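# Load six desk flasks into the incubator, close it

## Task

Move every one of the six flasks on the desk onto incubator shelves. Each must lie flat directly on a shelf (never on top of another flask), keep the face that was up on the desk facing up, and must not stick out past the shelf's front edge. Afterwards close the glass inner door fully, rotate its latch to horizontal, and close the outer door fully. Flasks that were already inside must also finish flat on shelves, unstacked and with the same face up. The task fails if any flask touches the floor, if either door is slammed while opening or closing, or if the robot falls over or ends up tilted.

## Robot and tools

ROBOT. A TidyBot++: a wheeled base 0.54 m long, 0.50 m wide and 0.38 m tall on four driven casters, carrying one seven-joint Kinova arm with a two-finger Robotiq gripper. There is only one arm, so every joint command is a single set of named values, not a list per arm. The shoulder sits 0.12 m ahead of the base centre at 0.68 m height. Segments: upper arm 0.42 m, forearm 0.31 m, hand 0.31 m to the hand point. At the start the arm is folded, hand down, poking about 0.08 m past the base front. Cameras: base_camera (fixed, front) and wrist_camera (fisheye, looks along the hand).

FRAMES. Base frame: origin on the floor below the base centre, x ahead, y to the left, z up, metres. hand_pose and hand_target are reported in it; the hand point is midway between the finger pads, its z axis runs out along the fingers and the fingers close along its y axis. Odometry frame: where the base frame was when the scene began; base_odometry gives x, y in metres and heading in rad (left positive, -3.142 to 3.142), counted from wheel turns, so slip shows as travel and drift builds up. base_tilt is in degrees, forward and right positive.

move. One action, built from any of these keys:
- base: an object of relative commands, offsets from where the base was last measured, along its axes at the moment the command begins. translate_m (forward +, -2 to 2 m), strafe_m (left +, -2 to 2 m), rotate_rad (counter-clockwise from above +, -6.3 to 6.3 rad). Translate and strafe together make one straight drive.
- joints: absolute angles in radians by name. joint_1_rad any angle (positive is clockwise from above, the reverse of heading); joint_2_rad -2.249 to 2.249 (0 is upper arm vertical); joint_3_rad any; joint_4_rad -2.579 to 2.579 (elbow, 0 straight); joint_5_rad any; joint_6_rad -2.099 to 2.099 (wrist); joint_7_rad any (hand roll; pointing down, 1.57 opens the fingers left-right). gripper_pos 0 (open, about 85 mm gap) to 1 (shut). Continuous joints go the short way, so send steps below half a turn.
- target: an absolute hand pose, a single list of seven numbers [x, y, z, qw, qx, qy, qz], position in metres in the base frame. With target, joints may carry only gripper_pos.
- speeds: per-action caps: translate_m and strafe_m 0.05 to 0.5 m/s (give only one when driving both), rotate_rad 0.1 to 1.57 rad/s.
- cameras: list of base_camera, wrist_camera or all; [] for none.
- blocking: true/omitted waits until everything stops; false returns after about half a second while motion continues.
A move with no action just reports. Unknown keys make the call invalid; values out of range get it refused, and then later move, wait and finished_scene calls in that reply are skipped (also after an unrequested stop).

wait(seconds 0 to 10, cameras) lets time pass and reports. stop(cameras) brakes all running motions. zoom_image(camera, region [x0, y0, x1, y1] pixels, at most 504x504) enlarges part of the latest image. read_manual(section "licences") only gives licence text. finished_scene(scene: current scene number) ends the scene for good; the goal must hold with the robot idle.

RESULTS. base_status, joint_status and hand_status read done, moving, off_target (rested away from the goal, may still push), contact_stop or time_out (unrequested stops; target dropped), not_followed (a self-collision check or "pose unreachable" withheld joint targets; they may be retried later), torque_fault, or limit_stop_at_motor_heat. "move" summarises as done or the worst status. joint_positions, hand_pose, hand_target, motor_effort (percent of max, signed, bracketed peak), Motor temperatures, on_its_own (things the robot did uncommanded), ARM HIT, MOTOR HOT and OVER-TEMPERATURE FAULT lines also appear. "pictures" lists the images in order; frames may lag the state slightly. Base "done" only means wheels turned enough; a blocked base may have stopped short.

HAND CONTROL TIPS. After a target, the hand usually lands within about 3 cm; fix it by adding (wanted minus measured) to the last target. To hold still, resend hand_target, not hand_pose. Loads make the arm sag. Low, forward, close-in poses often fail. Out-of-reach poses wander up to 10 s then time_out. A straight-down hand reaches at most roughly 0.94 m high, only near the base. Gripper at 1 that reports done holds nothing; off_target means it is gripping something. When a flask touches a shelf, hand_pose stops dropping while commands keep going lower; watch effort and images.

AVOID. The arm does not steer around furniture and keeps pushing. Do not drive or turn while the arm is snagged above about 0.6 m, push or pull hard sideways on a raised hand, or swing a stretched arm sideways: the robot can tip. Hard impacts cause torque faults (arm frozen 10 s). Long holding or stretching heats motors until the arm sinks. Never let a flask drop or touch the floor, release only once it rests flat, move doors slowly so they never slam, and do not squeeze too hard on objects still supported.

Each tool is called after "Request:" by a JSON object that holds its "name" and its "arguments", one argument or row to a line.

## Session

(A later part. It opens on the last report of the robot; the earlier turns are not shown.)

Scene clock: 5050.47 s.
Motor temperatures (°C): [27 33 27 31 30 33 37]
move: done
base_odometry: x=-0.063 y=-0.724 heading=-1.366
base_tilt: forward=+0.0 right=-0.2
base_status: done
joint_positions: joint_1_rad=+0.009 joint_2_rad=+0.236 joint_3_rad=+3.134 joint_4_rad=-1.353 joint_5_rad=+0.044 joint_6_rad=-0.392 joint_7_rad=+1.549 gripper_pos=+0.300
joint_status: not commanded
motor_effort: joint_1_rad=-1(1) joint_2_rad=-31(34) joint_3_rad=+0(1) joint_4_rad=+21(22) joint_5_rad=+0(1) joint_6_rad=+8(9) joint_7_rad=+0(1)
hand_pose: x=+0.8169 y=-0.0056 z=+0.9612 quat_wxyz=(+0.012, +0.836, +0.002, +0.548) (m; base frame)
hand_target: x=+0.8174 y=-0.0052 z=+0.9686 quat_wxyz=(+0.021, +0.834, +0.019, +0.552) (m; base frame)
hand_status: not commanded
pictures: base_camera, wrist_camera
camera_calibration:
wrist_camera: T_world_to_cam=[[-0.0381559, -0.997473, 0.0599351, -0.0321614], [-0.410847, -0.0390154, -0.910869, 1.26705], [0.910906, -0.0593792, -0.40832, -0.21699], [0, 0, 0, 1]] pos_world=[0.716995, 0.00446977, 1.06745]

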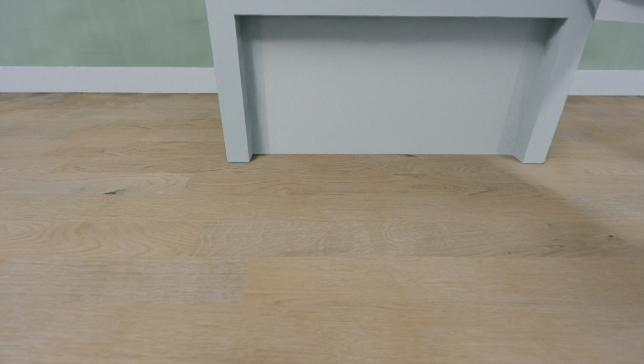

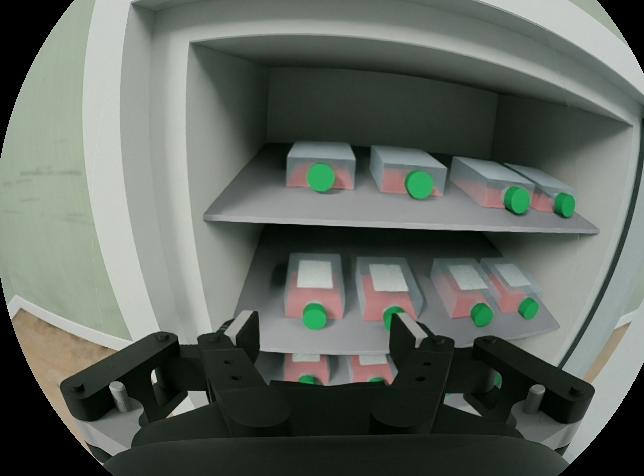

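Request:
{"name": "move", "arguments": {
  "base": {"translate_m": -0.45},
  "speeds": {"translate_m": 0.3},
  "cameras": []
}}

Request:
{"name": "move", "arguments": {
  "joints": {"joint_2_rad": 0.09, "joint_4_rad": -1.98, "joint_6_rad": 0.45, "gripper_pos": 0.25}
}}

Scene clock: 5080.70 s.
Motor temperatures (°C): [27 33 27 31 30 33 37]
move: done
base_odometry: x=-0.155 y=-0.283 heading=-1.366
base_tilt: forward=+0.0 right=-0.2
base_status: done
joint_positions: joint_1_rad=+0.009 joint_2_rad=+0.237 joint_3_rad=+3.134 joint_4_rad=-1.353 joint_5_rad=+0.044 joint_6_rad=-0.392 joint_7_rad=+1.549 gripper_pos=+0.300
joint_status: not commanded
motor_effort: joint_1_rad=+0(1) joint_2_rad=-32(34) joint_3_rad=+0(1) joint_4_rad=+21(22) joint_5_rad=+0(1) joint_6_rad=+9(9) joint_7_rad=+0(1)
hand_pose: x=+0.8174 y=-0.0056 z=+0.9599 quat_wxyz=(+0.012, +0.837, +0.002, +0.548) (m; base frame)
hand_target: x=+0.8174 y=-0.0052 z=+0.9686 quat_wxyz=(+0.021, +0.834, +0.019, +0.552) (m; base frame)
hand_status: not commanded
pictures: none
No camera images: "cameras" was empty.

Scene clock: 5082.97 s.
Motor temperatures (°C): [27 33 27 31 30 33 37]
move: done
base_odometry: x=-0.155 y=-0.283 heading=-1.366
base_tilt: forward=+0.0 right=-0.2
base_status: not commanded
joint_positions: joint_1_rad=+0.009 joint_2_rad=+0.111 joint_3_rad=+3.134 joint_4_rad=-1.959 joint_5_rad=+0.044 joint_6_rad=+0.367 joint_7_rad=+1.549 gripper_pos=+0.250
joint_status: all done
motor_effort: joint_1_rad=+0(1) joint_2_rad=-25(32) joint_3_rad=+0(0) joint_4_rad=+19(22) joint_5_rad=-1(1) joint_6_rad=+9(10) joint_7_rad=-1(1)
hand_pose: x=+0.7502 y=+0.0051 z=+0.9082 quat_wxyz=(+0.001, +0.752, +0.012, +0.659) (m; base frame)
hand_target: x=+0.7436 y=+0.0031 z=+0.9350 quat_wxyz=(+0.016, +0.724, +0.023, +0.689) (m; base frame)
hand_status: not commanded
pictures: base_camera, wrist_camera
camera_calibration:
wrist_camera: T_world_to_cam=[[-0.0209955, -0.998785, 0.044594, -0.0197307], [-0.144449, -0.0411054, -0.988658, 1.06256], [0.989289, -0.0271989, -0.14341, -0.476699], [0, 0, 0, 1]] pos_world=[0.624665, 0.0110046, 0.983027]

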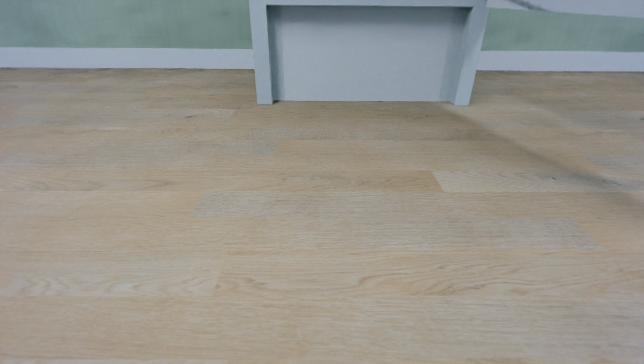

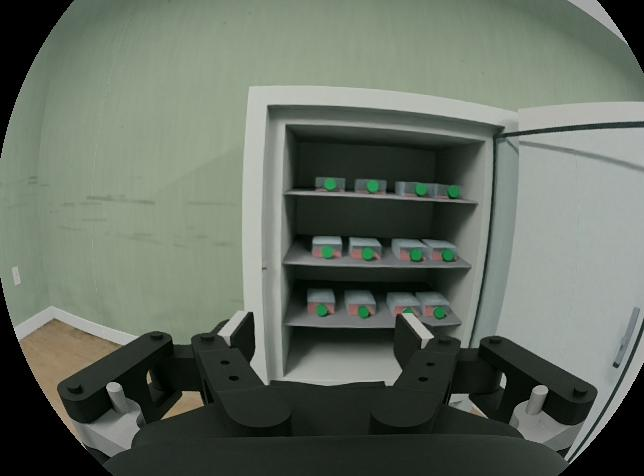

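Request:
{"name": "zoom_image", "arguments": {
  "camera": "wrist_camera",
  "region": [260, 130, 500, 350]
}}

Scaled by 2.100.

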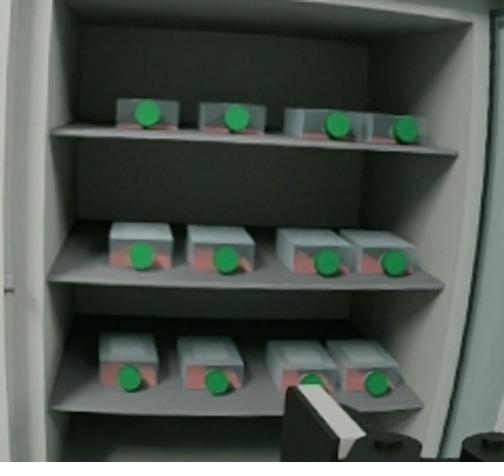

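Request:
{"name": "move", "arguments": {
  "joints": {"joint_6_rad": 0.574}
}}

Scene clock: 5096.43 s.
Motor temperatures (°C): [27 33 27 31 30 33 37]
move: done
base_odometry: x=-0.155 y=-0.283 heading=-1.366
base_tilt: forward=+0.0 right=-0.2
base_status: not commanded
joint_positions: joint_1_rad=+0.009 joint_2_rad=+0.103 joint_3_rad=+3.134 joint_4_rad=-1.966 joint_5_rad=+0.044 joint_6_rad=+0.510 joint_7_rad=+1.549 gripper_pos=+0.250
joint_status: all done
motor_effort: joint_1_rad=+0(1) joint_2_rad=-25(27) joint_3_rad=+0(0) joint_4_rad=+19(21) joint_5_rad=+0(1) joint_6_rad=+9(11) joint_7_rad=+0(1)
hand_pose: x=+0.7495 y=+0.0068 z=+0.9539 quat_wxyz=(-0.001, +0.703, +0.013, +0.711) (m; base frame)
hand_target: x=+0.7431 y=+0.0041 z=+0.9736 quat_wxyz=(+0.015, +0.680, +0.023, +0.733) (m; base frame)
hand_status: not commanded
pictures: base_camera, wrist_camera
camera_calibration:
wrist_camera: T_world_to_cam=[[-0.0215672, -0.999012, 0.0388604, -0.0141188], [-0.000735689, -0.0388536, -0.999245, 1.01009], [0.999767, -0.0215795, 0.000103002, -0.614283], [0, 0, 0, 1]] pos_world=[0.614579, 0.0118848, 1.00994]

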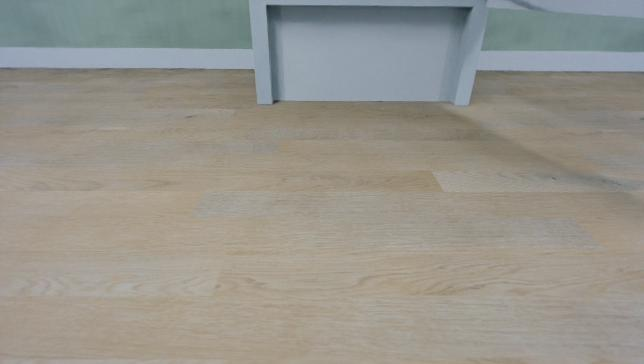

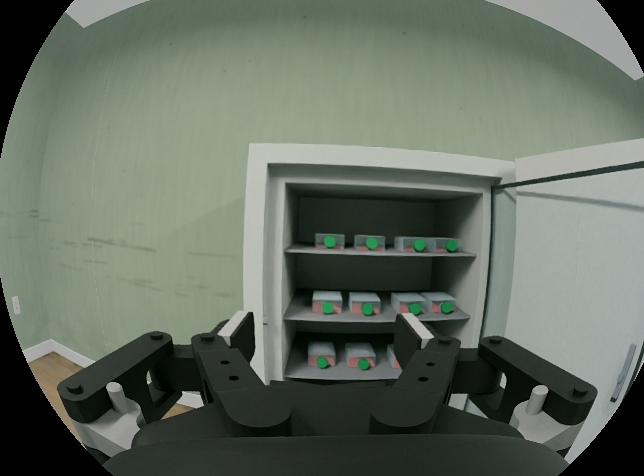

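Request:
{"name": "zoom_image", "arguments": {
  "camera": "wrist_camera",
  "region": [424, 120, 644, 440]
}}

Scaled by 1.575.

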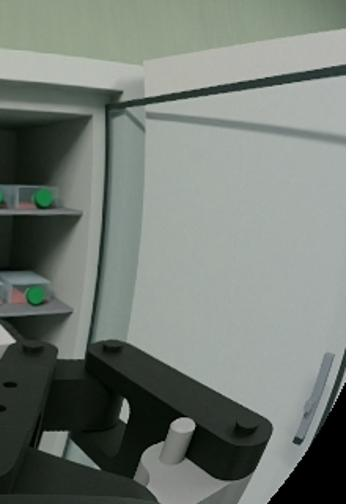

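Request:
{"name": "zoom_image", "arguments": {
  "camera": "base_camera",
  "region": [240, 80, 300, 120]
}}

Request:
{"name": "zoom_image", "arguments": {
  "camera": "base_camera",
  "region": [430, 80, 490, 120]
}}

Scaled by 8.400.

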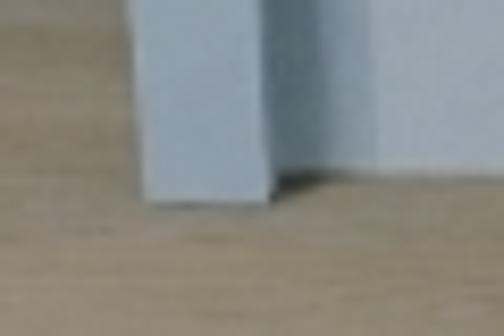

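Scaled by 8.400.

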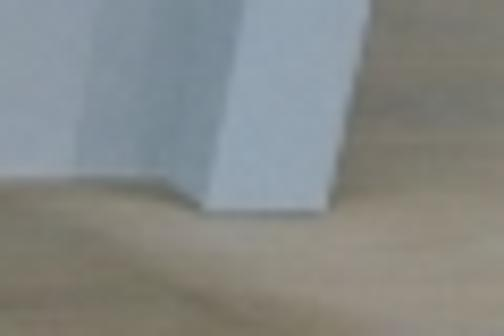

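Request:
{"name": "move", "arguments": {
  "base": {"translate_m": -0.04, "strafe_m": -0.5},
  "speeds": {"strafe_m": 0.3}
}}

Scene clock: 5127.00 s.
Motor temperatures (°C): [27 33 27 31 30 33 37]
move: done
base_odometry: x=-0.653 y=-0.346 heading=-1.366
base_tilt: forward=+0.0 right=-0.2
base_status: done
joint_positions: joint_1_rad=+0.009 joint_2_rad=+0.103 joint_3_rad=+3.134 joint_4_rad=-1.966 joint_5_rad=+0.044 joint_6_rad=+0.510 joint_7_rad=+1.549 gripper_pos=+0.250
joint_status: not commanded
motor_effort: joint_1_rad=+0(3) joint_2_rad=-25(25) joint_3_rad=+0(2) joint_4_rad=+19(20) joint_5_rad=-1(1) joint_6_rad=+9(9) joint_7_rad=+0(1)
hand_pose: x=+0.7495 y=+0.0069 z=+0.9539 quat_wxyz=(-0.001, +0.703, +0.013, +0.711) (m; base frame)
hand_target: x=+0.7431 y=+0.0041 z=+0.9736 quat_wxyz=(+0.015, +0.680, +0.023, +0.733) (m; base frame)
hand_status: not commanded
pictures: base_camera, wrist_camera
camera_calibration:
wrist_camera: T_world_to_cam=[[-0.0214653, -0.999014, 0.0388613, -0.0141826], [-0.000732604, -0.0388545, -0.999245, 1.01009], [0.999769, -0.0214775, 0.000102141, -0.614284], [0, 0, 0, 1]] pos_world=[0.614578, 0.0118846, 1.00994]

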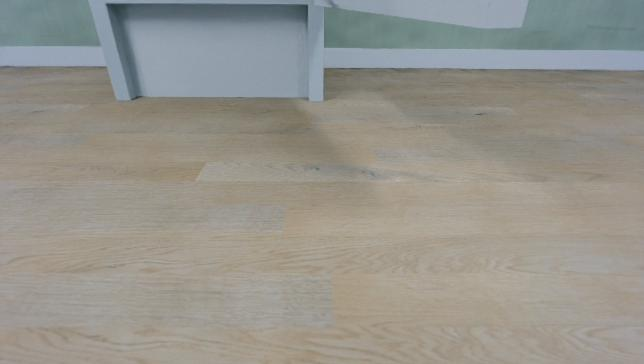

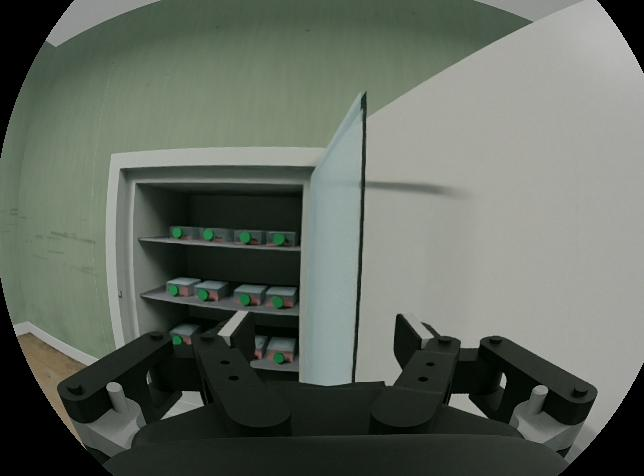

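Request:
{"name": "move", "arguments": {
  "base": {"translate_m": 0.09, "strafe_m": -0.024},
  "speeds": {"translate_m": 0.12}
}}

Scene clock: 5146.63 s.
Motor temperatures (°C): [27 33 27 31 30 33 37]
move: done
base_odometry: x=-0.658 y=-0.439 heading=-1.366
base_tilt: forward=+0.0 right=-0.2
base_status: done
joint_positions: joint_1_rad=+0.009 joint_2_rad=+0.100 joint_3_rad=+3.134 joint_4_rad=-1.966 joint_5_rad=+0.044 joint_6_rad=+0.510 joint_7_rad=+1.549 gripper_pos=+0.250
joint_status: not commanded
motor_effort: joint_1_rad=+0(1) joint_2_rad=-24(27) joint_3_rad=+0(1) joint_4_rad=+19(20) joint_5_rad=-1(1) joint_6_rad=+9(10) joint_7_rad=+0(1)
hand_pose: x=+0.7487 y=+0.0069 z=+0.9556 quat_wxyz=(-0.001, +0.702, +0.013, +0.712) (m; base frame)
hand_target: x=+0.7431 y=+0.0041 z=+0.9736 quat_wxyz=(+0.015, +0.680, +0.023, +0.733) (m; base frame)
hand_status: not commanded
pictures: base_camera, wrist_camera
camera_calibration:
wrist_camera: T_world_to_cam=[[-0.0215755, -0.999014, 0.0388021, -0.0141309], [0.00206663, -0.0388556, -0.999243, 1.00976], [0.999765, -0.021479, 0.00290292, -0.616106], [0, 0, 0, 1]] pos_world=[0.61357, 0.0118846, 1.01133]

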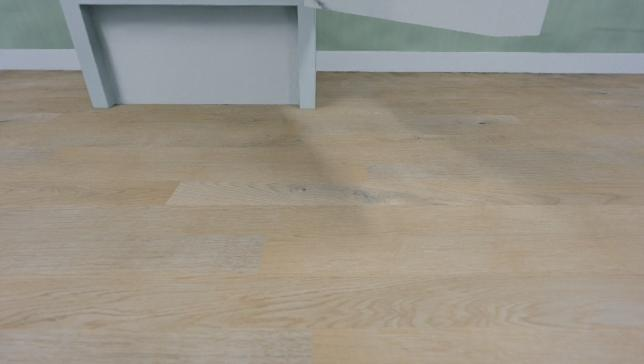

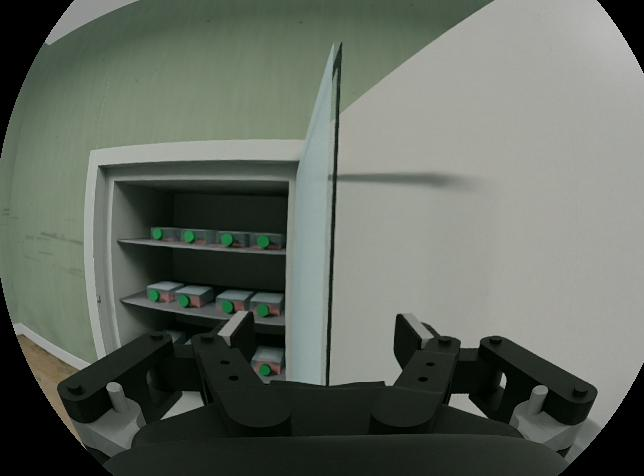

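Request:
{"name": "move", "arguments": {
  "base": {"translate_m": 0.067, "strafe_m": -0.004},
  "speeds": {"translate_m": 0.1}
}}

Scene clock: 5152.47 s.
Motor temperatures (°C): [27 33 27 31 30 33 37]
move: done
base_odometry: x=-0.648 y=-0.506 heading=-1.366
base_tilt: forward=+0.0 right=-0.2
base_status: done
joint_positions: joint_1_rad=+0.009 joint_2_rad=+0.098 joint_3_rad=+3.134 joint_4_rad=-1.966 joint_5_rad=+0.044 joint_6_rad=+0.510 joint_7_rad=+1.549 gripper_pos=+0.250
joint_status: not commanded
motor_effort: joint_1_rad=+0(1) joint_2_rad=-24(27) joint_3_rad=+0(1) joint_4_rad=+19(20) joint_5_rad=-1(1) joint_6_rad=+9(10) joint_7_rad=+0(1)
hand_pose: x=+0.7481 y=+0.0069 z=+0.9569 quat_wxyz=(-0.001, +0.701, +0.013, +0.713) (m; base frame)
hand_target: x=+0.7431 y=+0.0041 z=+0.9736 quat_wxyz=(+0.015, +0.680, +0.023, +0.733) (m; base frame)
hand_status: not commanded
pictures: base_camera, wrist_camera
camera_calibration:
wrist_camera: T_world_to_cam=[[-0.0216526, -0.999014, 0.038758, -0.0140929], [0.00406543, -0.0388548, -0.999237, 1.00953], [0.999757, -0.0214785, 0.00490272, -0.617423], [0, 0, 0, 1]] pos_world=[0.612864, 0.0118846, 1.01233]

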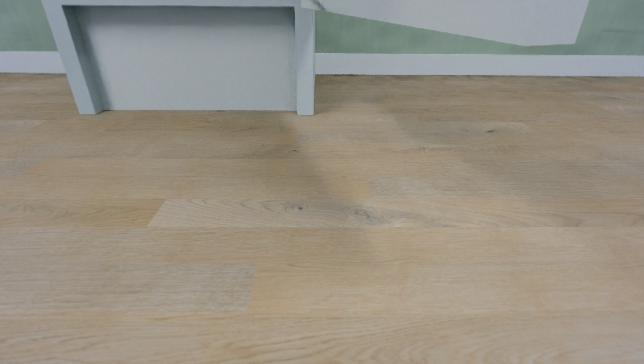

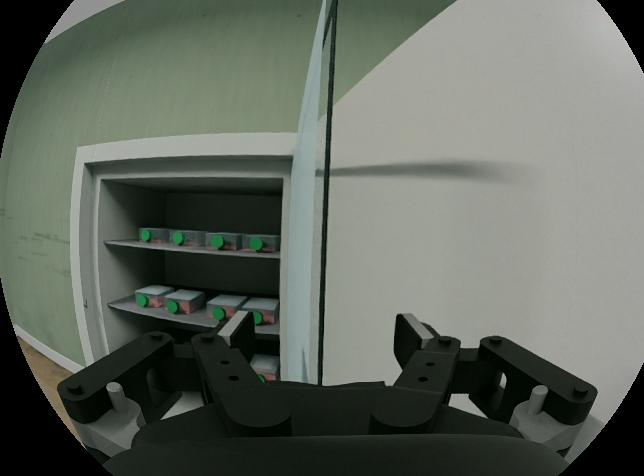

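Request:
{"name": "move", "arguments": {
  "base": {"strafe_m": 0.1},
  "speeds": {"strafe_m": 0.12},
  "cameras": ["wrist_camera"]
}}

Scene clock: 5161.27 s.
Motor temperatures (°C): [27 33 27 31 30 33 37]
move: done
base_odometry: x=-0.550 y=-0.486 heading=-1.366
base_tilt: forward=+0.0 right=-0.2
base_status: done
joint_positions: joint_1_rad=+0.011 joint_2_rad=+0.098 joint_3_rad=+3.137 joint_4_rad=-1.966 joint_5_rad=+0.044 joint_6_rad=+0.510 joint_7_rad=+1.549 gripper_pos=+0.250
joint_status: not commanded
motor_effort: joint_1_rad=+0(6) joint_2_rad=-25(25) joint_3_rad=+0(5) joint_4_rad=+20(20) joint_5_rad=-1(1) joint_6_rad=+9(9) joint_7_rad=+1(1)
hand_pose: x=+0.7482 y=+0.0040 z=+0.9569 quat_wxyz=(+0.000, +0.701, +0.011, +0.713) (m; base frame)
hand_target: x=+0.7431 y=+0.0041 z=+0.9736 quat_wxyz=(+0.015, +0.680, +0.023, +0.733) (m; base frame)
hand_status: not commanded
pictures: wrist_camera
camera_calibration:
wrist_camera: T_world_to_cam=[[-0.0264495, -0.998897, 0.038795, -0.013375], [0.00387773, -0.0389108, -0.999235, 1.00955], [0.999643, -0.0262788, 0.00490262, -0.617476], [0, 0, 0, 1]] pos_world=[0.612987, 0.00969584, 1.01233]

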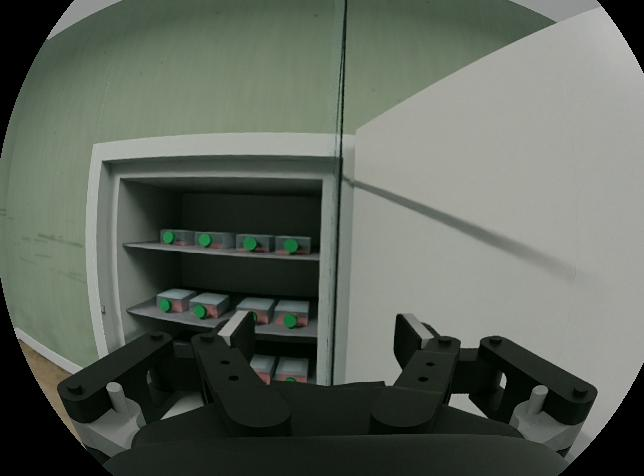

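Request:
{"name": "move", "arguments": {
  "base": {"strafe_m": 0.15},
  "speeds": {"strafe_m": 0.12},
  "cameras": ["wrist_camera"]
}}

Scene clock: 5168.17 s.
Motor temperatures (°C): [27 33 27 31 30 33 37]
move: done
base_odometry: x=-0.403 y=-0.455 heading=-1.366
base_tilt: forward=+0.0 right=-0.2
base_status: done
joint_positions: joint_1_rad=+0.013 joint_2_rad=+0.098 joint_3_rad=+3.139 joint_4_rad=-1.966 joint_5_rad=+0.044 joint_6_rad=+0.510 joint_7_rad=+1.549 gripper_pos=+0.250
joint_status: not commanded
motor_effort: joint_1_rad=+0(5) joint_2_rad=-24(26) joint_3_rad=+0(5) joint_4_rad=+19(20) joint_5_rad=-1(2) joint_6_rad=+9(9) joint_7_rad=+0(1)
hand_pose: x=+0.7482 y=+0.0015 z=+0.9569 quat_wxyz=(+0.002, +0.701, +0.010, +0.713) (m; base frame)
hand_target: x=+0.7431 y=+0.0041 z=+0.9736 quat_wxyz=(+0.015, +0.680, +0.023, +0.733) (m; base frame)
hand_status: not commanded
pictures: wrist_camera
camera_calibration:
wrist_camera: T_world_to_cam=[[-0.0305456, -0.998782, 0.0387449, -0.0128021], [0.00371944, -0.0388763, -0.999237, 1.00958], [0.999526, -0.0303782, 0.00490241, -0.617446], [0, 0, 0, 1]] pos_world=[0.613007, 0.00770513, 1.01233]

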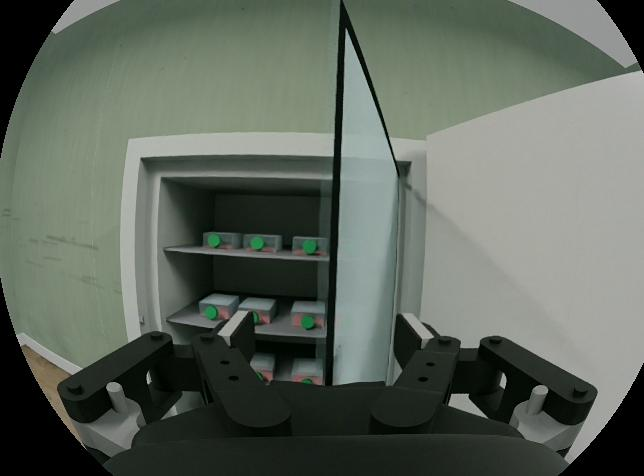

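Request:
{"name": "move", "arguments": {
  "base": {"strafe_m": 0.15, "translate_m": 0.035},
  "speeds": {"strafe_m": 0.12},
  "cameras": ["base_camera", "wrist_camera"]
}}

Scene clock: 5175.60 s.
Motor temperatures (°C): [27 33 27 31 30 33 37]
move: done
base_odometry: x=-0.249 y=-0.459 heading=-1.366
base_tilt: forward=+0.0 right=-0.2
base_status: done
joint_positions: joint_1_rad=+0.014 joint_2_rad=+0.098 joint_3_rad=+3.140 joint_4_rad=-1.966 joint_5_rad=+0.044 joint_6_rad=+0.510 joint_7_rad=+1.549 gripper_pos=+0.250
joint_status: not commanded
motor_effort: joint_1_rad=+0(6) joint_2_rad=-24(25) joint_3_rad=+0(5) joint_4_rad=+19(20) joint_5_rad=+0(2) joint_6_rad=+9(9) joint_7_rad=+0(1)
hand_pose: x=+0.7482 y=-0.0002 z=+0.9569 quat_wxyz=(+0.003, +0.701, +0.009, +0.713) (m; base frame)
hand_target: x=+0.7431 y=+0.0041 z=+0.9736 quat_wxyz=(+0.015, +0.680, +0.023, +0.733) (m; base frame)
hand_status: not commanded
pictures: base_camera, wrist_camera
camera_calibration:
wrist_camera: T_world_to_cam=[[-0.0333436, -0.998694, 0.03871, -0.0123439], [0.00361182, -0.0388517, -0.999238, 1.00959], [0.999437, -0.0331784, 0.00490256, -0.617426], [0, 0, 0, 1]] pos_world=[0.613021, 0.00641143, 1.01233]

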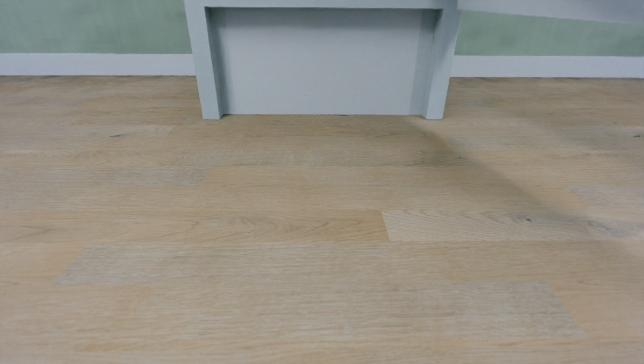

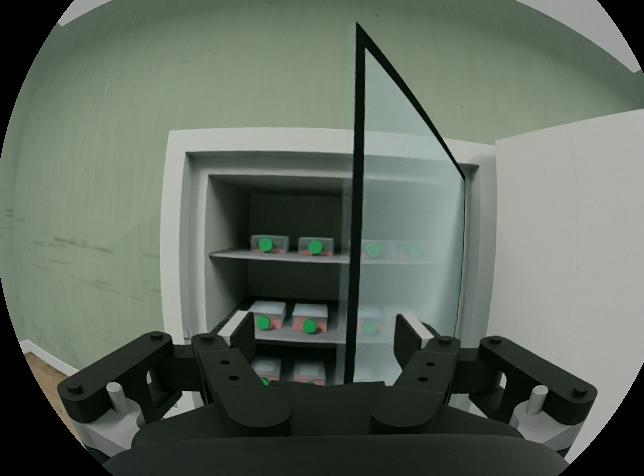

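Request:
{"name": "move", "arguments": {
  "base": {"translate_m": -0.12},
  "speeds": {"translate_m": 0.15},
  "cameras": ["wrist_camera"]
}}

Request:
{"name": "move", "arguments": {
  "base": {"strafe_m": -0.13},
  "speeds": {"strafe_m": 0.15},
  "joints": {"gripper_pos": 0.97},
  "cameras": ["wrist_camera"]
}}

Scene clock: 5190.90 s.
Motor temperatures (°C): [27 33 27 31 30 33 37]
move: done
base_odometry: x=-0.273 y=-0.341 heading=-1.366
base_tilt: forward=+0.0 right=-0.2
base_status: done
joint_positions: joint_1_rad=+0.014 joint_2_rad=+0.096 joint_3_rad=+3.140 joint_4_rad=-1.966 joint_5_rad=+0.044 joint_6_rad=+0.510 joint_7_rad=+1.549 gripper_pos=+0.250
joint_status: not commanded
motor_effort: joint_1_rad=+0(1) joint_2_rad=-24(29) joint_3_rad=+0(1) joint_4_rad=+19(20) joint_5_rad=-1(1) joint_6_rad=+9(10) joint_7_rad=+0(1)
hand_pose: x=+0.7477 y=-0.0002 z=+0.9579 quat_wxyz=(+0.003, +0.701, +0.009, +0.713) (m; base frame)
hand_target: x=+0.7431 y=+0.0041 z=+0.9736 quat_wxyz=(+0.015, +0.680, +0.023, +0.733) (m; base frame)
hand_status: not commanded
pictures: wrist_camera
camera_calibration:
wrist_camera: T_world_to_cam=[[-0.0334048, -0.998694, 0.0386594, -0.0123061], [0.00521116, -0.0388545, -0.999231, 1.0094], [0.999428, -0.0331777, 0.00650229, -0.618441], [0, 0, 0, 1]] pos_world=[0.612416, 0.00641144, 1.01313]

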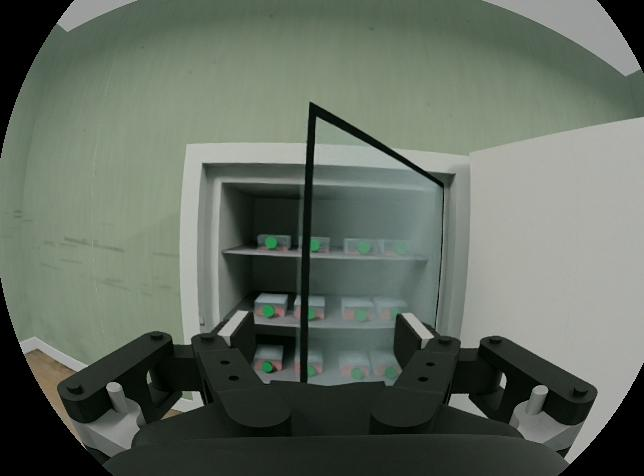

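Scene clock: 5192.47 s.
Motor temperatures (°C): [27 33 27 31 30 33 37]
move: done
base_odometry: x=-0.401 y=-0.367 heading=-1.366
base_tilt: forward=+0.0 right=-0.2
base_status: done
joint_positions: joint_1_rad=+0.014 joint_2_rad=+0.096 joint_3_rad=+3.140 joint_4_rad=-1.966 joint_5_rad=+0.044 joint_6_rad=+0.510 joint_7_rad=+1.549 gripper_pos=+0.970
joint_status: all done
motor_effort: joint_1_rad=+0(3) joint_2_rad=-24(25) joint_3_rad=+0(2) joint_4_rad=+20(20) joint_5_rad=-1(1) joint_6_rad=+9(10) joint_7_rad=-1(1)
hand_pose: x=+0.7477 y=+0.0002 z=+0.9579 quat_wxyz=(+0.003, +0.701, +0.009, +0.713) (m; base frame)
hand_target: x=+0.7431 y=+0.0041 z=+0.9736 quat_wxyz=(+0.015, +0.680, +0.023, +0.733) (m; base frame)
hand_status: not commanded
pictures: wrist_camera
camera_calibration:
wrist_camera: T_world_to_cam=[[-0.0328059, -0.998714, 0.0386649, -0.0123802], [0.00523458, -0.0388569, -0.999231, 1.0094], [0.999448, -0.0325783, 0.00650258, -0.618444], [0, 0, 0, 1]] pos_world=[0.612413, 0.00671009, 1.01313]

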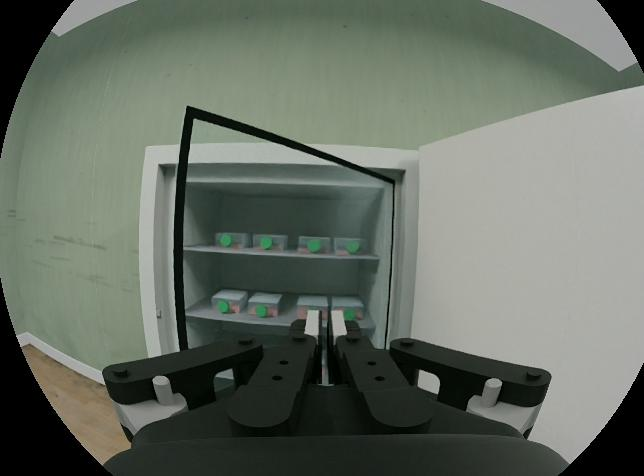

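Request:
{"name": "move", "arguments": {
  "base": {"translate_m": 0.17, "strafe_m": -0.01},
  "speeds": {"translate_m": 0.15},
  "cameras": ["wrist_camera"]
}}

Request:
{"name": "move", "arguments": {
  "base": {"translate_m": 0.045, "strafe_m": 0.12},
  "speeds": {"strafe_m": 0.07},
  "cameras": ["wrist_camera"]
}}

Scene clock: 5242.93 s.
Motor temperatures (°C): [27 33 27 31 30 33 37]
move: done
base_odometry: x=-0.376 y=-0.536 heading=-1.366
base_tilt: forward=+0.0 right=-0.2
base_status: done
joint_positions: joint_1_rad=+0.014 joint_2_rad=+0.096 joint_3_rad=+3.140 joint_4_rad=-1.966 joint_5_rad=+0.044 joint_6_rad=+0.510 joint_7_rad=+1.549 gripper_pos=+0.970
joint_status: not commanded
motor_effort: joint_1_rad=+0(1) joint_2_rad=-24(27) joint_3_rad=+0(0) joint_4_rad=+19(20) joint_5_rad=-1(1) joint_6_rad=+9(10) joint_7_rad=+0(1)
hand_pose: x=+0.7477 y=+0.0002 z=+0.9578 quat_wxyz=(+0.003, +0.701, +0.009, +0.713) (m; base frame)
hand_target: x=+0.7431 y=+0.0041 z=+0.9736 quat_wxyz=(+0.015, +0.680, +0.023, +0.733) (m; base frame)
hand_status: not commanded
pictures: wrist_camera
camera_calibration:
wrist_camera: T_world_to_cam=[[-0.0327983, -0.998714, 0.0386716, -0.0123877], [0.00503465, -0.038857, -0.999232, 1.00943], [0.999449, -0.0325784, 0.00630262, -0.618243], [0, 0, 0, 1]] pos_world=[0.612414, 0.00671009, 1.01303]

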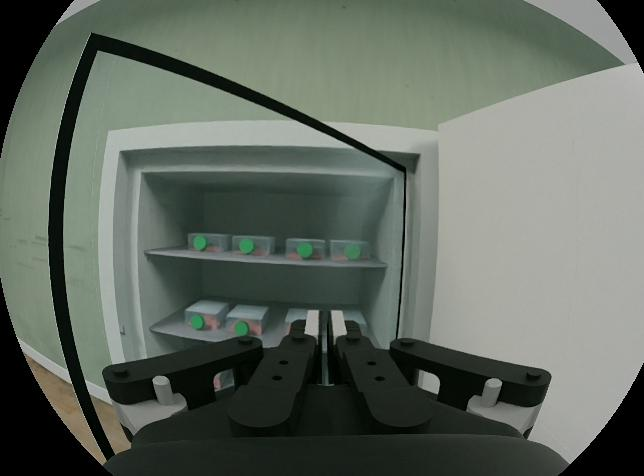

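Scene clock: 5245.30 s.
Motor temperatures (°C): [27 33 27 31 30 33 37]
move: done
base_odometry: x=-0.250 y=-0.556 heading=-1.366
base_tilt: forward=+0.0 right=-0.2
base_status: done
joint_positions: joint_1_rad=+0.014 joint_2_rad=+0.096 joint_3_rad=+3.139 joint_4_rad=-1.966 joint_5_rad=+0.044 joint_6_rad=+0.510 joint_7_rad=+1.549 gripper_pos=+0.970
joint_status: not commanded
motor_effort: joint_1_rad=+0(4) joint_2_rad=-24(26) joint_3_rad=+0(3) joint_4_rad=+20(21) joint_5_rad=+0(1) joint_6_rad=+9(10) joint_7_rad=+0(1)
hand_pose: x=+0.7476 y=+0.0010 z=+0.9577 quat_wxyz=(+0.002, +0.701, +0.009, +0.713) (m; base frame)
hand_target: x=+0.7431 y=+0.0041 z=+0.9736 quat_wxyz=(+0.015, +0.680, +0.023, +0.733) (m; base frame)
hand_status: not commanded
pictures: wrist_camera
camera_calibration:
wrist_camera: T_world_to_cam=[[-0.0314955, -0.998759, 0.0385913, -0.0125043], [0.00498836, -0.038767, -0.999236, 1.00938], [0.999491, -0.0312789, 0.00620315, -0.618151], [0, 0, 0, 1]] pos_world=[0.612408, 0.00730686, 1.01293]

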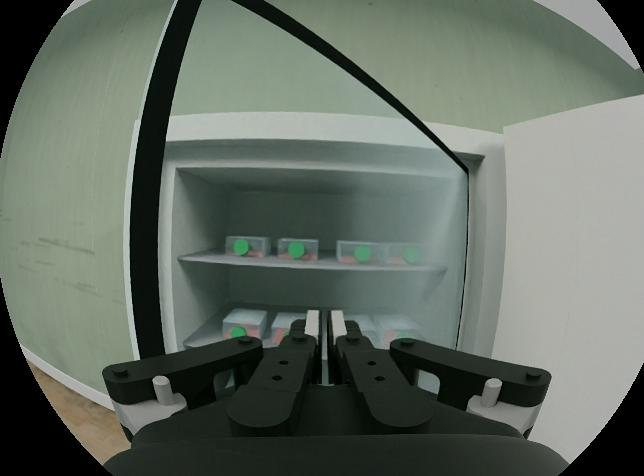

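Request:
{"name": "move", "arguments": {
  "base": {"translate_m": 0.075, "strafe_m": 0.089},
  "speeds": {"strafe_m": 0.07},
  "cameras": ["wrist_camera"]
}}

Scene clock: 5252.67 s.
Motor temperatures (°C): [27 33 27 31 30 33 37]
move: done
base_odometry: x=-0.147 y=-0.611 heading=-1.366
base_tilt: forward=+0.0 right=-0.2
base_status: done
joint_positions: joint_1_rad=+0.014 joint_2_rad=+0.095 joint_3_rad=+3.139 joint_4_rad=-1.967 joint_5_rad=+0.044 joint_6_rad=+0.510 joint_7_rad=+1.549 gripper_pos=+0.970
joint_status: not commanded
motor_effort: joint_1_rad=-1(3) joint_2_rad=-24(26) joint_3_rad=+0(3) joint_4_rad=+20(21) joint_5_rad=+0(1) joint_6_rad=+9(10) joint_7_rad=+0(1)
hand_pose: x=+0.7474 y=+0.0007 z=+0.9579 quat_wxyz=(+0.002, +0.701, +0.009, +0.713) (m; base frame)
hand_target: x=+0.7431 y=+0.0041 z=+0.9736 quat_wxyz=(+0.015, +0.680, +0.023, +0.733) (m; base frame)
hand_status: not commanded
pictures: wrist_camera
camera_calibration:
wrist_camera: T_world_to_cam=[[-0.0320022, -0.998743, 0.0385774, -0.0123958], [0.00516892, -0.038762, -0.999235, 1.00946], [0.999474, -0.0317783, 0.00640289, -0.618049], [0, 0, 0, 1]] pos_world=[0.61211, 0.00710798, 1.01313]

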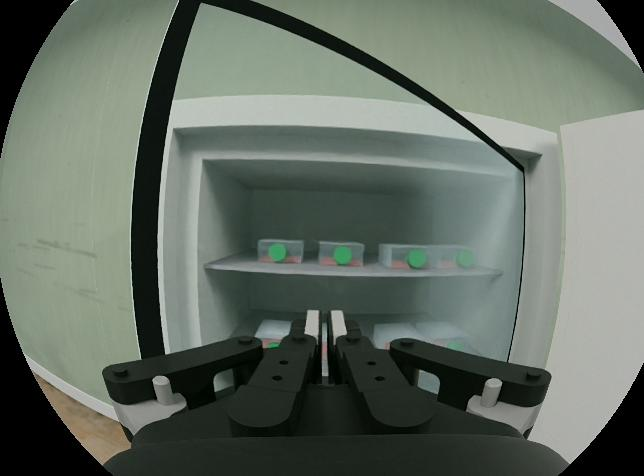

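Request:
{"name": "move", "arguments": {
  "base": {"translate_m": 0.1, "strafe_m": 0.065},
  "speeds": {"translate_m": 0.07},
  "cameras": ["wrist_camera"]
}}

Request:
{"name": "move", "arguments": {
  "base": {"translate_m": 0.11, "strafe_m": 0.037},
  "speeds": {"translate_m": 0.07},
  "cameras": ["wrist_camera"]
}}

Scene clock: 5262.03 s.
Motor temperatures (°C): [27 33 27 31 30 33 37]
move: done
base_odometry: x=-0.063 y=-0.696 heading=-1.366
base_tilt: forward=+0.0 right=-0.2
base_status: done
joint_positions: joint_1_rad=+0.014 joint_2_rad=+0.095 joint_3_rad=+3.139 joint_4_rad=-1.967 joint_5_rad=+0.044 joint_6_rad=+0.510 joint_7_rad=+1.549 gripper_pos=+0.970
joint_status: not commanded
motor_effort: joint_1_rad=-1(4) joint_2_rad=-24(27) joint_3_rad=+0(3) joint_4_rad=+19(21) joint_5_rad=-1(1) joint_6_rad=+9(10) joint_7_rad=-1(1)
hand_pose: x=+0.7471 y=+0.0006 z=+0.9581 quat_wxyz=(+0.002, +0.701, +0.009, +0.714) (m; base frame)
hand_target: x=+0.7431 y=+0.0041 z=+0.9736 quat_wxyz=(+0.015, +0.680, +0.023, +0.733) (m; base frame)
hand_status: not commanded
pictures: wrist_camera
camera_calibration:
wrist_camera: T_world_to_cam=[[-0.0322133, -0.998737, 0.0385681, -0.0123701], [0.00546095, -0.0387634, -0.999233, 1.00938], [0.999466, -0.031978, 0.00670275, -0.61805], [0, 0, 0, 1]] pos_world=[0.61181, 0.00700844, 1.01323]

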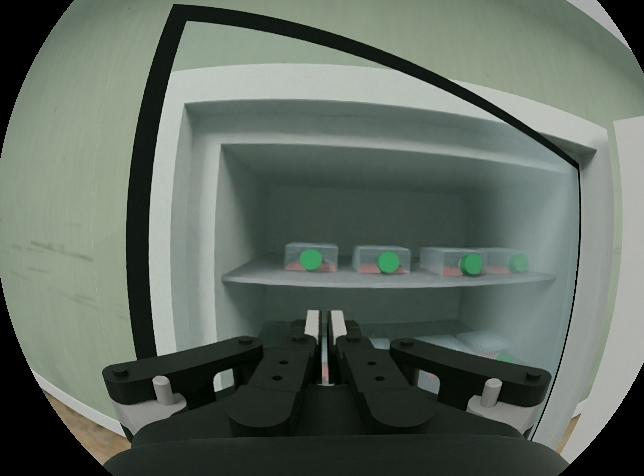

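Scene clock: 5264.20 s.
Motor temperatures (°C): [27 33 27 31 30 33 37]
move: done
base_odometry: x=-0.004 y=-0.796 heading=-1.366
base_tilt: forward=+0.0 right=-0.2
base_status: done
joint_positions: joint_1_rad=+0.014 joint_2_rad=+0.094 joint_3_rad=+3.139 joint_4_rad=-1.968 joint_5_rad=+0.044 joint_6_rad=+0.510 joint_7_rad=+1.549 gripper_pos=+0.970
joint_status: not commanded
motor_effort: joint_1_rad=+0(2) joint_2_rad=-25(27) joint_3_rad=+0(1) joint_4_rad=+19(22) joint_5_rad=-1(1) joint_6_rad=+9(10) joint_7_rad=+0(1)
hand_pose: x=+0.7467 y=+0.0006 z=+0.9584 quat_wxyz=(+0.002, +0.700, +0.009, +0.714) (m; base frame)
hand_target: x=+0.7431 y=+0.0041 z=+0.9736 quat_wxyz=(+0.015, +0.680, +0.023, +0.733) (m; base frame)
hand_status: not commanded
pictures: wrist_camera
camera_calibration:
wrist_camera: T_world_to_cam=[[-0.0322286, -0.998736, 0.0385581, -0.0123713], [0.0058607, -0.0387663, -0.999231, 1.00933], [0.999463, -0.0319778, 0.00710268, -0.618054], [0, 0, 0, 1]] pos_world=[0.611408, 0.00700844, 1.01342]

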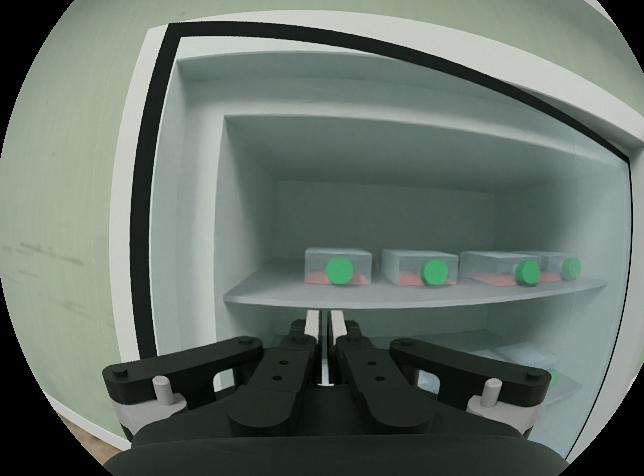

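Request:
{"name": "move", "arguments": {
  "base": {"translate_m": 0.08},
  "speeds": {"translate_m": 0.06},
  "cameras": ["wrist_camera"]
}}

Request:
{"name": "move", "arguments": {
  "base": {"translate_m": 0.03},
  "speeds": {"translate_m": 0.05},
  "cameras": ["wrist_camera"]
}}

Scene clock: 5271.67 s.
Motor temperatures (°C): [27 33 27 31 30 33 37]
move: done
base_odometry: x=+0.012 y=-0.874 heading=-1.366
base_tilt: forward=+0.0 right=-0.2
base_status: done
joint_positions: joint_1_rad=+0.014 joint_2_rad=+0.093 joint_3_rad=+3.139 joint_4_rad=-1.969 joint_5_rad=+0.044 joint_6_rad=+0.510 joint_7_rad=+1.549 gripper_pos=+0.970
joint_status: not commanded
motor_effort: joint_1_rad=+0(1) joint_2_rad=-24(27) joint_3_rad=+0(1) joint_4_rad=+19(21) joint_5_rad=+0(1) joint_6_rad=+9(10) joint_7_rad=+0(1)
hand_pose: x=+0.7466 y=+0.0006 z=+0.9582 quat_wxyz=(+0.002, +0.701, +0.009, +0.714) (m; base frame)
hand_target: x=+0.7431 y=+0.0041 z=+0.9736 quat_wxyz=(+0.015, +0.680, +0.023, +0.733) (m; base frame)
hand_status: not commanded
pictures: wrist_camera
camera_calibration:
wrist_camera: T_world_to_cam=[[-0.0322171, -0.998737, 0.0385648, -0.0123883], [0.00556091, -0.0387633, -0.999233, 1.00952], [0.999465, -0.0319779, 0.00680273, -0.617652], [0, 0, 0, 1]] pos_world=[0.611309, 0.00700844, 1.01342]

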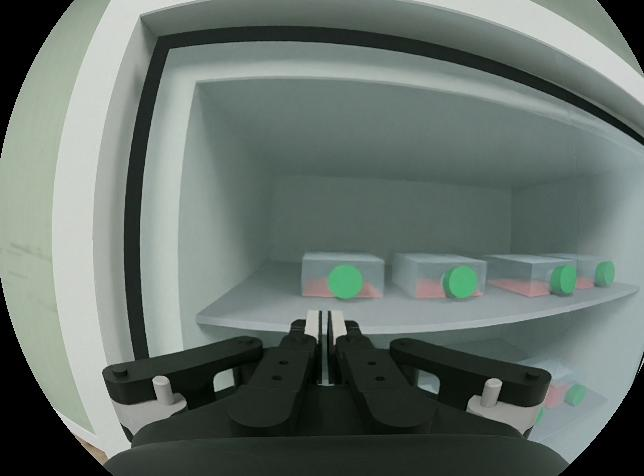

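Scene clock: 5272.77 s.
Motor temperatures (°C): [27 33 27 31 30 33 37]
move: done
base_odometry: x=+0.019 y=-0.904 heading=-1.365
base_tilt: forward=+0.0 right=-0.2
base_status: done
joint_positions: joint_1_rad=+0.014 joint_2_rad=+0.094 joint_3_rad=+3.139 joint_4_rad=-1.969 joint_5_rad=+0.044 joint_6_rad=+0.510 joint_7_rad=+1.549 gripper_pos=+0.970
joint_status: not commanded
motor_effort: joint_1_rad=+0(1) joint_2_rad=-24(27) joint_3_rad=+0(1) joint_4_rad=+20(21) joint_5_rad=-1(1) joint_6_rad=+9(10) joint_7_rad=-1(1)
hand_pose: x=+0.7468 y=+0.0006 z=+0.9574 quat_wxyz=(+0.002, +0.701, +0.009, +0.713) (m; base frame)
hand_target: x=+0.7431 y=+0.0041 z=+0.9736 quat_wxyz=(+0.015, +0.680, +0.023, +0.733) (m; base frame)
hand_status: not commanded
pictures: wrist_camera
camera_calibration:
wrist_camera: T_world_to_cam=[[-0.0321675, -0.998737, 0.0386037, -0.0124247], [0.00426148, -0.0387604, -0.999239, 1.00962], [0.999473, -0.0319785, 0.00550292, -0.61654], [0, 0, 0, 1]] pos_world=[0.611513, 0.00700843, 1.01273]

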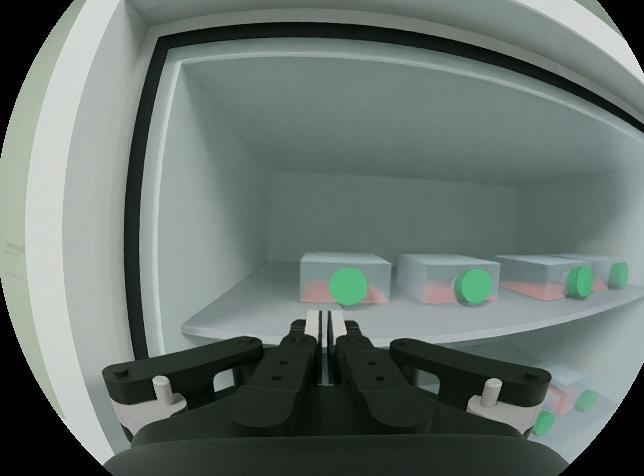

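Request:
{"name": "move", "arguments": {
  "base": {"translate_m": 0.02},
  "speeds": {"translate_m": 0.05},
  "cameras": ["wrist_camera"]
}}

Request:
{"name": "move", "arguments": {
  "base": {"translate_m": 0.015},
  "speeds": {"translate_m": 0.05},
  "cameras": ["base_camera", "wrist_camera"]
}}

Scene clock: 5280.57 s.
Motor temperatures (°C): [27 33 27 31 30 33 37]
move: done
base_odometry: x=+0.023 y=-0.923 heading=-1.365
base_tilt: forward=+0.0 right=-0.2
base_status: done
joint_positions: joint_1_rad=+0.014 joint_2_rad=+0.066 joint_3_rad=+3.139 joint_4_rad=-1.999 joint_5_rad=+0.044 joint_6_rad=+0.510 joint_7_rad=+1.549 gripper_pos=+0.970
joint_status: not commanded
motor_effort: joint_1_rad=-1(2) joint_2_rad=-17(25) joint_3_rad=+0(1) joint_4_rad=+24(28) joint_5_rad=-1(2) joint_6_rad=+10(11) joint_7_rad=+0(1)
hand_pose: x=+0.7348 y=+0.0007 z=+0.9573 quat_wxyz=(+0.002, +0.702, +0.009, +0.712) (m; base frame)
hand_target: x=+0.7431 y=+0.0041 z=+0.9736 quat_wxyz=(+0.015, +0.680, +0.023, +0.733) (m; base frame)
hand_status: not commanded
pictures: wrist_camera
camera_calibration:
wrist_camera: T_world_to_cam=[[-0.0320959, -0.998733, 0.0387655, -0.0128179], [0.00235891, -0.038861, -0.999242, 1.01093], [0.999482, -0.0319802, 0.00360321, -0.602727], [0, 0, 0, 1]] pos_world=[0.599619, 0.00720874, 1.01283]

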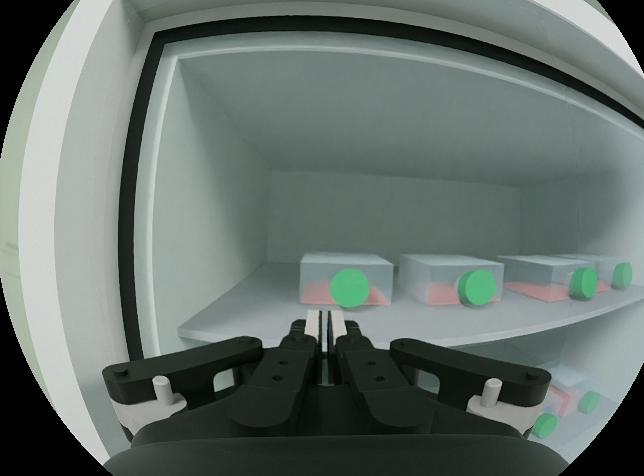

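Scene clock: 5281.43 s.
Motor temperatures (°C): [27 33 27 31 30 33 37]
move: done
base_odometry: x=+0.026 y=-0.937 heading=-1.365
base_tilt: forward=+0.0 right=-0.1
base_status: done
joint_positions: joint_1_rad=+0.014 joint_2_rad=+0.033 joint_3_rad=+3.139 joint_4_rad=-2.033 joint_5_rad=+0.044 joint_6_rad=+0.510 joint_7_rad=+1.549 gripper_pos=+0.970
joint_status: not commanded
motor_effort: joint_1_rad=-3(4) joint_2_rad=-10(18) joint_3_rad=-2(3) joint_4_rad=+29(34) joint_5_rad=+0(1) joint_6_rad=+11(13) joint_7_rad=+0(1)
hand_pose: x=+0.7208 y=+0.0008 z=+0.9570 quat_wxyz=(+0.002, +0.702, +0.009, +0.712) (m; base frame)
hand_target: x=+0.7431 y=+0.0041 z=+0.9736 quat_wxyz=(+0.015, +0.680, +0.023, +0.733) (m; base frame)
hand_status: not commanded
pictures: base_camera, wrist_camera
camera_calibration:
wrist_camera: T_world_to_cam=[[-0.0322348, -0.998726, 0.0388152, -0.0132326], [0.000850485, -0.0388627, -0.999244, 1.01185], [0.99948, -0.0321774, 0.00210213, -0.587317], [0, 0, 0, 1]] pos_world=[0.585725, 0.00720919, 1.01284]

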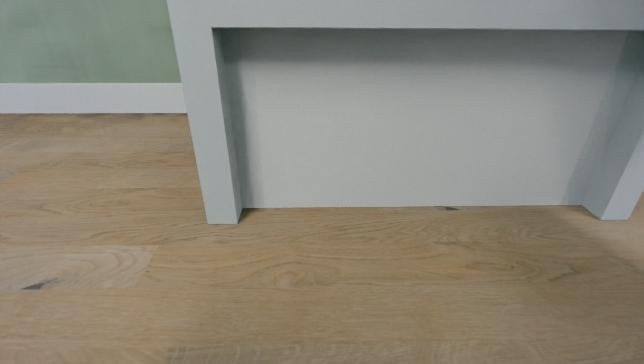

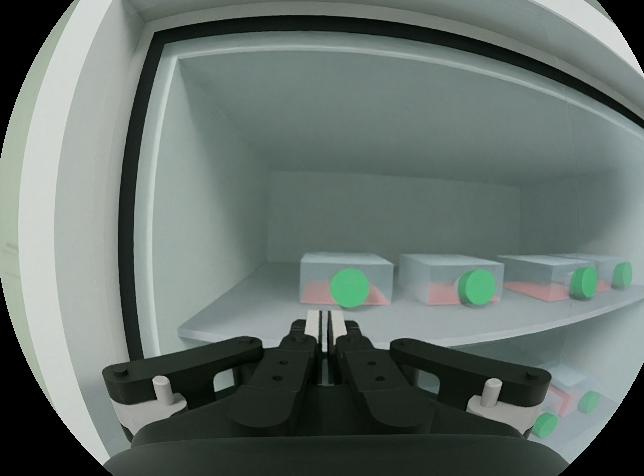

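Request:
{"name": "move", "arguments": {
  "base": {"translate_m": -0.21},
  "speeds": {"translate_m": 0.12},
  "cameras": []
}}

Request:
{"name": "move", "arguments": {
  "base": {"strafe_m": 0.065},
  "speeds": {"strafe_m": 0.12},
  "joints": {"joint_2_rad": 0.505, "joint_4_rad": -2.34, "joint_6_rad": 1.334, "gripper_pos": 0.0}
}}

Scene clock: 5294.50 s.
Motor temperatures (°C): [27 33 27 31 30 33 37]
move: done
base_odometry: x=-0.017 y=-0.732 heading=-1.364
base_tilt: forward=+0.0 right=-0.2
base_status: done
joint_positions: joint_1_rad=+0.014 joint_2_rad=+0.091 joint_3_rad=+3.139 joint_4_rad=-1.988 joint_5_rad=+0.044 joint_6_rad=+0.511 joint_7_rad=+1.549 gripper_pos=+0.970
joint_status: not commanded
motor_effort: joint_1_rad=+0(3) joint_2_rad=-24(26) joint_3_rad=+0(3) joint_4_rad=+19(29) joint_5_rad=-1(2) joint_6_rad=+9(11) joint_7_rad=+0(1)
hand_pose: x=+0.7430 y=+0.0005 z=+0.9489 quat_wxyz=(+0.002, +0.706, +0.009, +0.708) (m; base frame)
hand_target: x=+0.7431 y=+0.0041 z=+0.9736 quat_wxyz=(+0.015, +0.680, +0.023, +0.733) (m; base frame)
hand_status: not commanded
pictures: none
No camera images: "cameras" was empty.

Scene clock: 5296.47 s.
Motor temperatures (°C): [27 33 27 31 30 33 37]
move: done
base_odometry: x=+0.046 y=-0.718 heading=-1.364
base_tilt: forward=+0.1 right=-0.2
base_status: done
joint_positions: joint_1_rad=+0.013 joint_2_rad=+0.501 joint_3_rad=+3.139 joint_4_rad=-2.320 joint_5_rad=+0.044 joint_6_rad=+1.251 joint_7_rad=+1.549 gripper_pos=+0.000
joint_status: all done
motor_effort: joint_1_rad=+0(3) joint_2_rad=-29(33) joint_3_rad=+0(2) joint_4_rad=+10(20) joint_5_rad=-1(1) joint_6_rad=+9(11) joint_7_rad=-1(1)
hand_pose: x=+0.7313 y=+0.0074 z=+0.7529 quat_wxyz=(-0.014, +0.707, +0.007, +0.707) (m; base frame)
hand_target: x=+0.7250 y=+0.0076 z=+0.7681 quat_wxyz=(+0.004, +0.685, +0.020, +0.728) (m; base frame)
hand_status: not commanded
pictures: base_camera, wrist_camera
camera_calibration:
wrist_camera: T_world_to_cam=[[-0.0108018, -0.999848, 0.0136734, 0.00484469], [-0.0115674, -0.0135483, -0.999841, 0.817493], [0.999875, -0.0109582, -0.0114193, -0.587528], [0, 0, 0, 1]] pos_world=[0.596963, 0.00948135, 0.810588]

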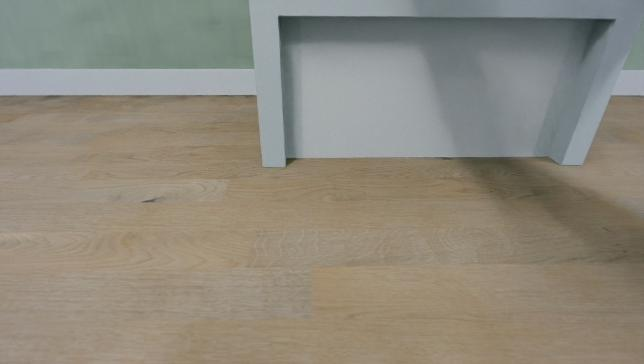

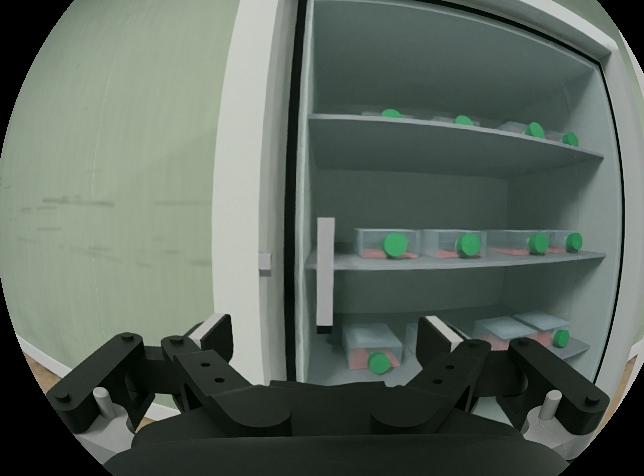

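Request:
{"name": "zoom_image", "arguments": {
  "camera": "wrist_camera",
  "region": [220, 150, 440, 400]
}}

Scaled by 2.016.

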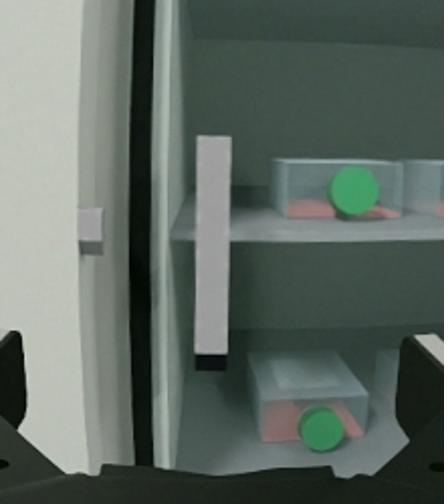

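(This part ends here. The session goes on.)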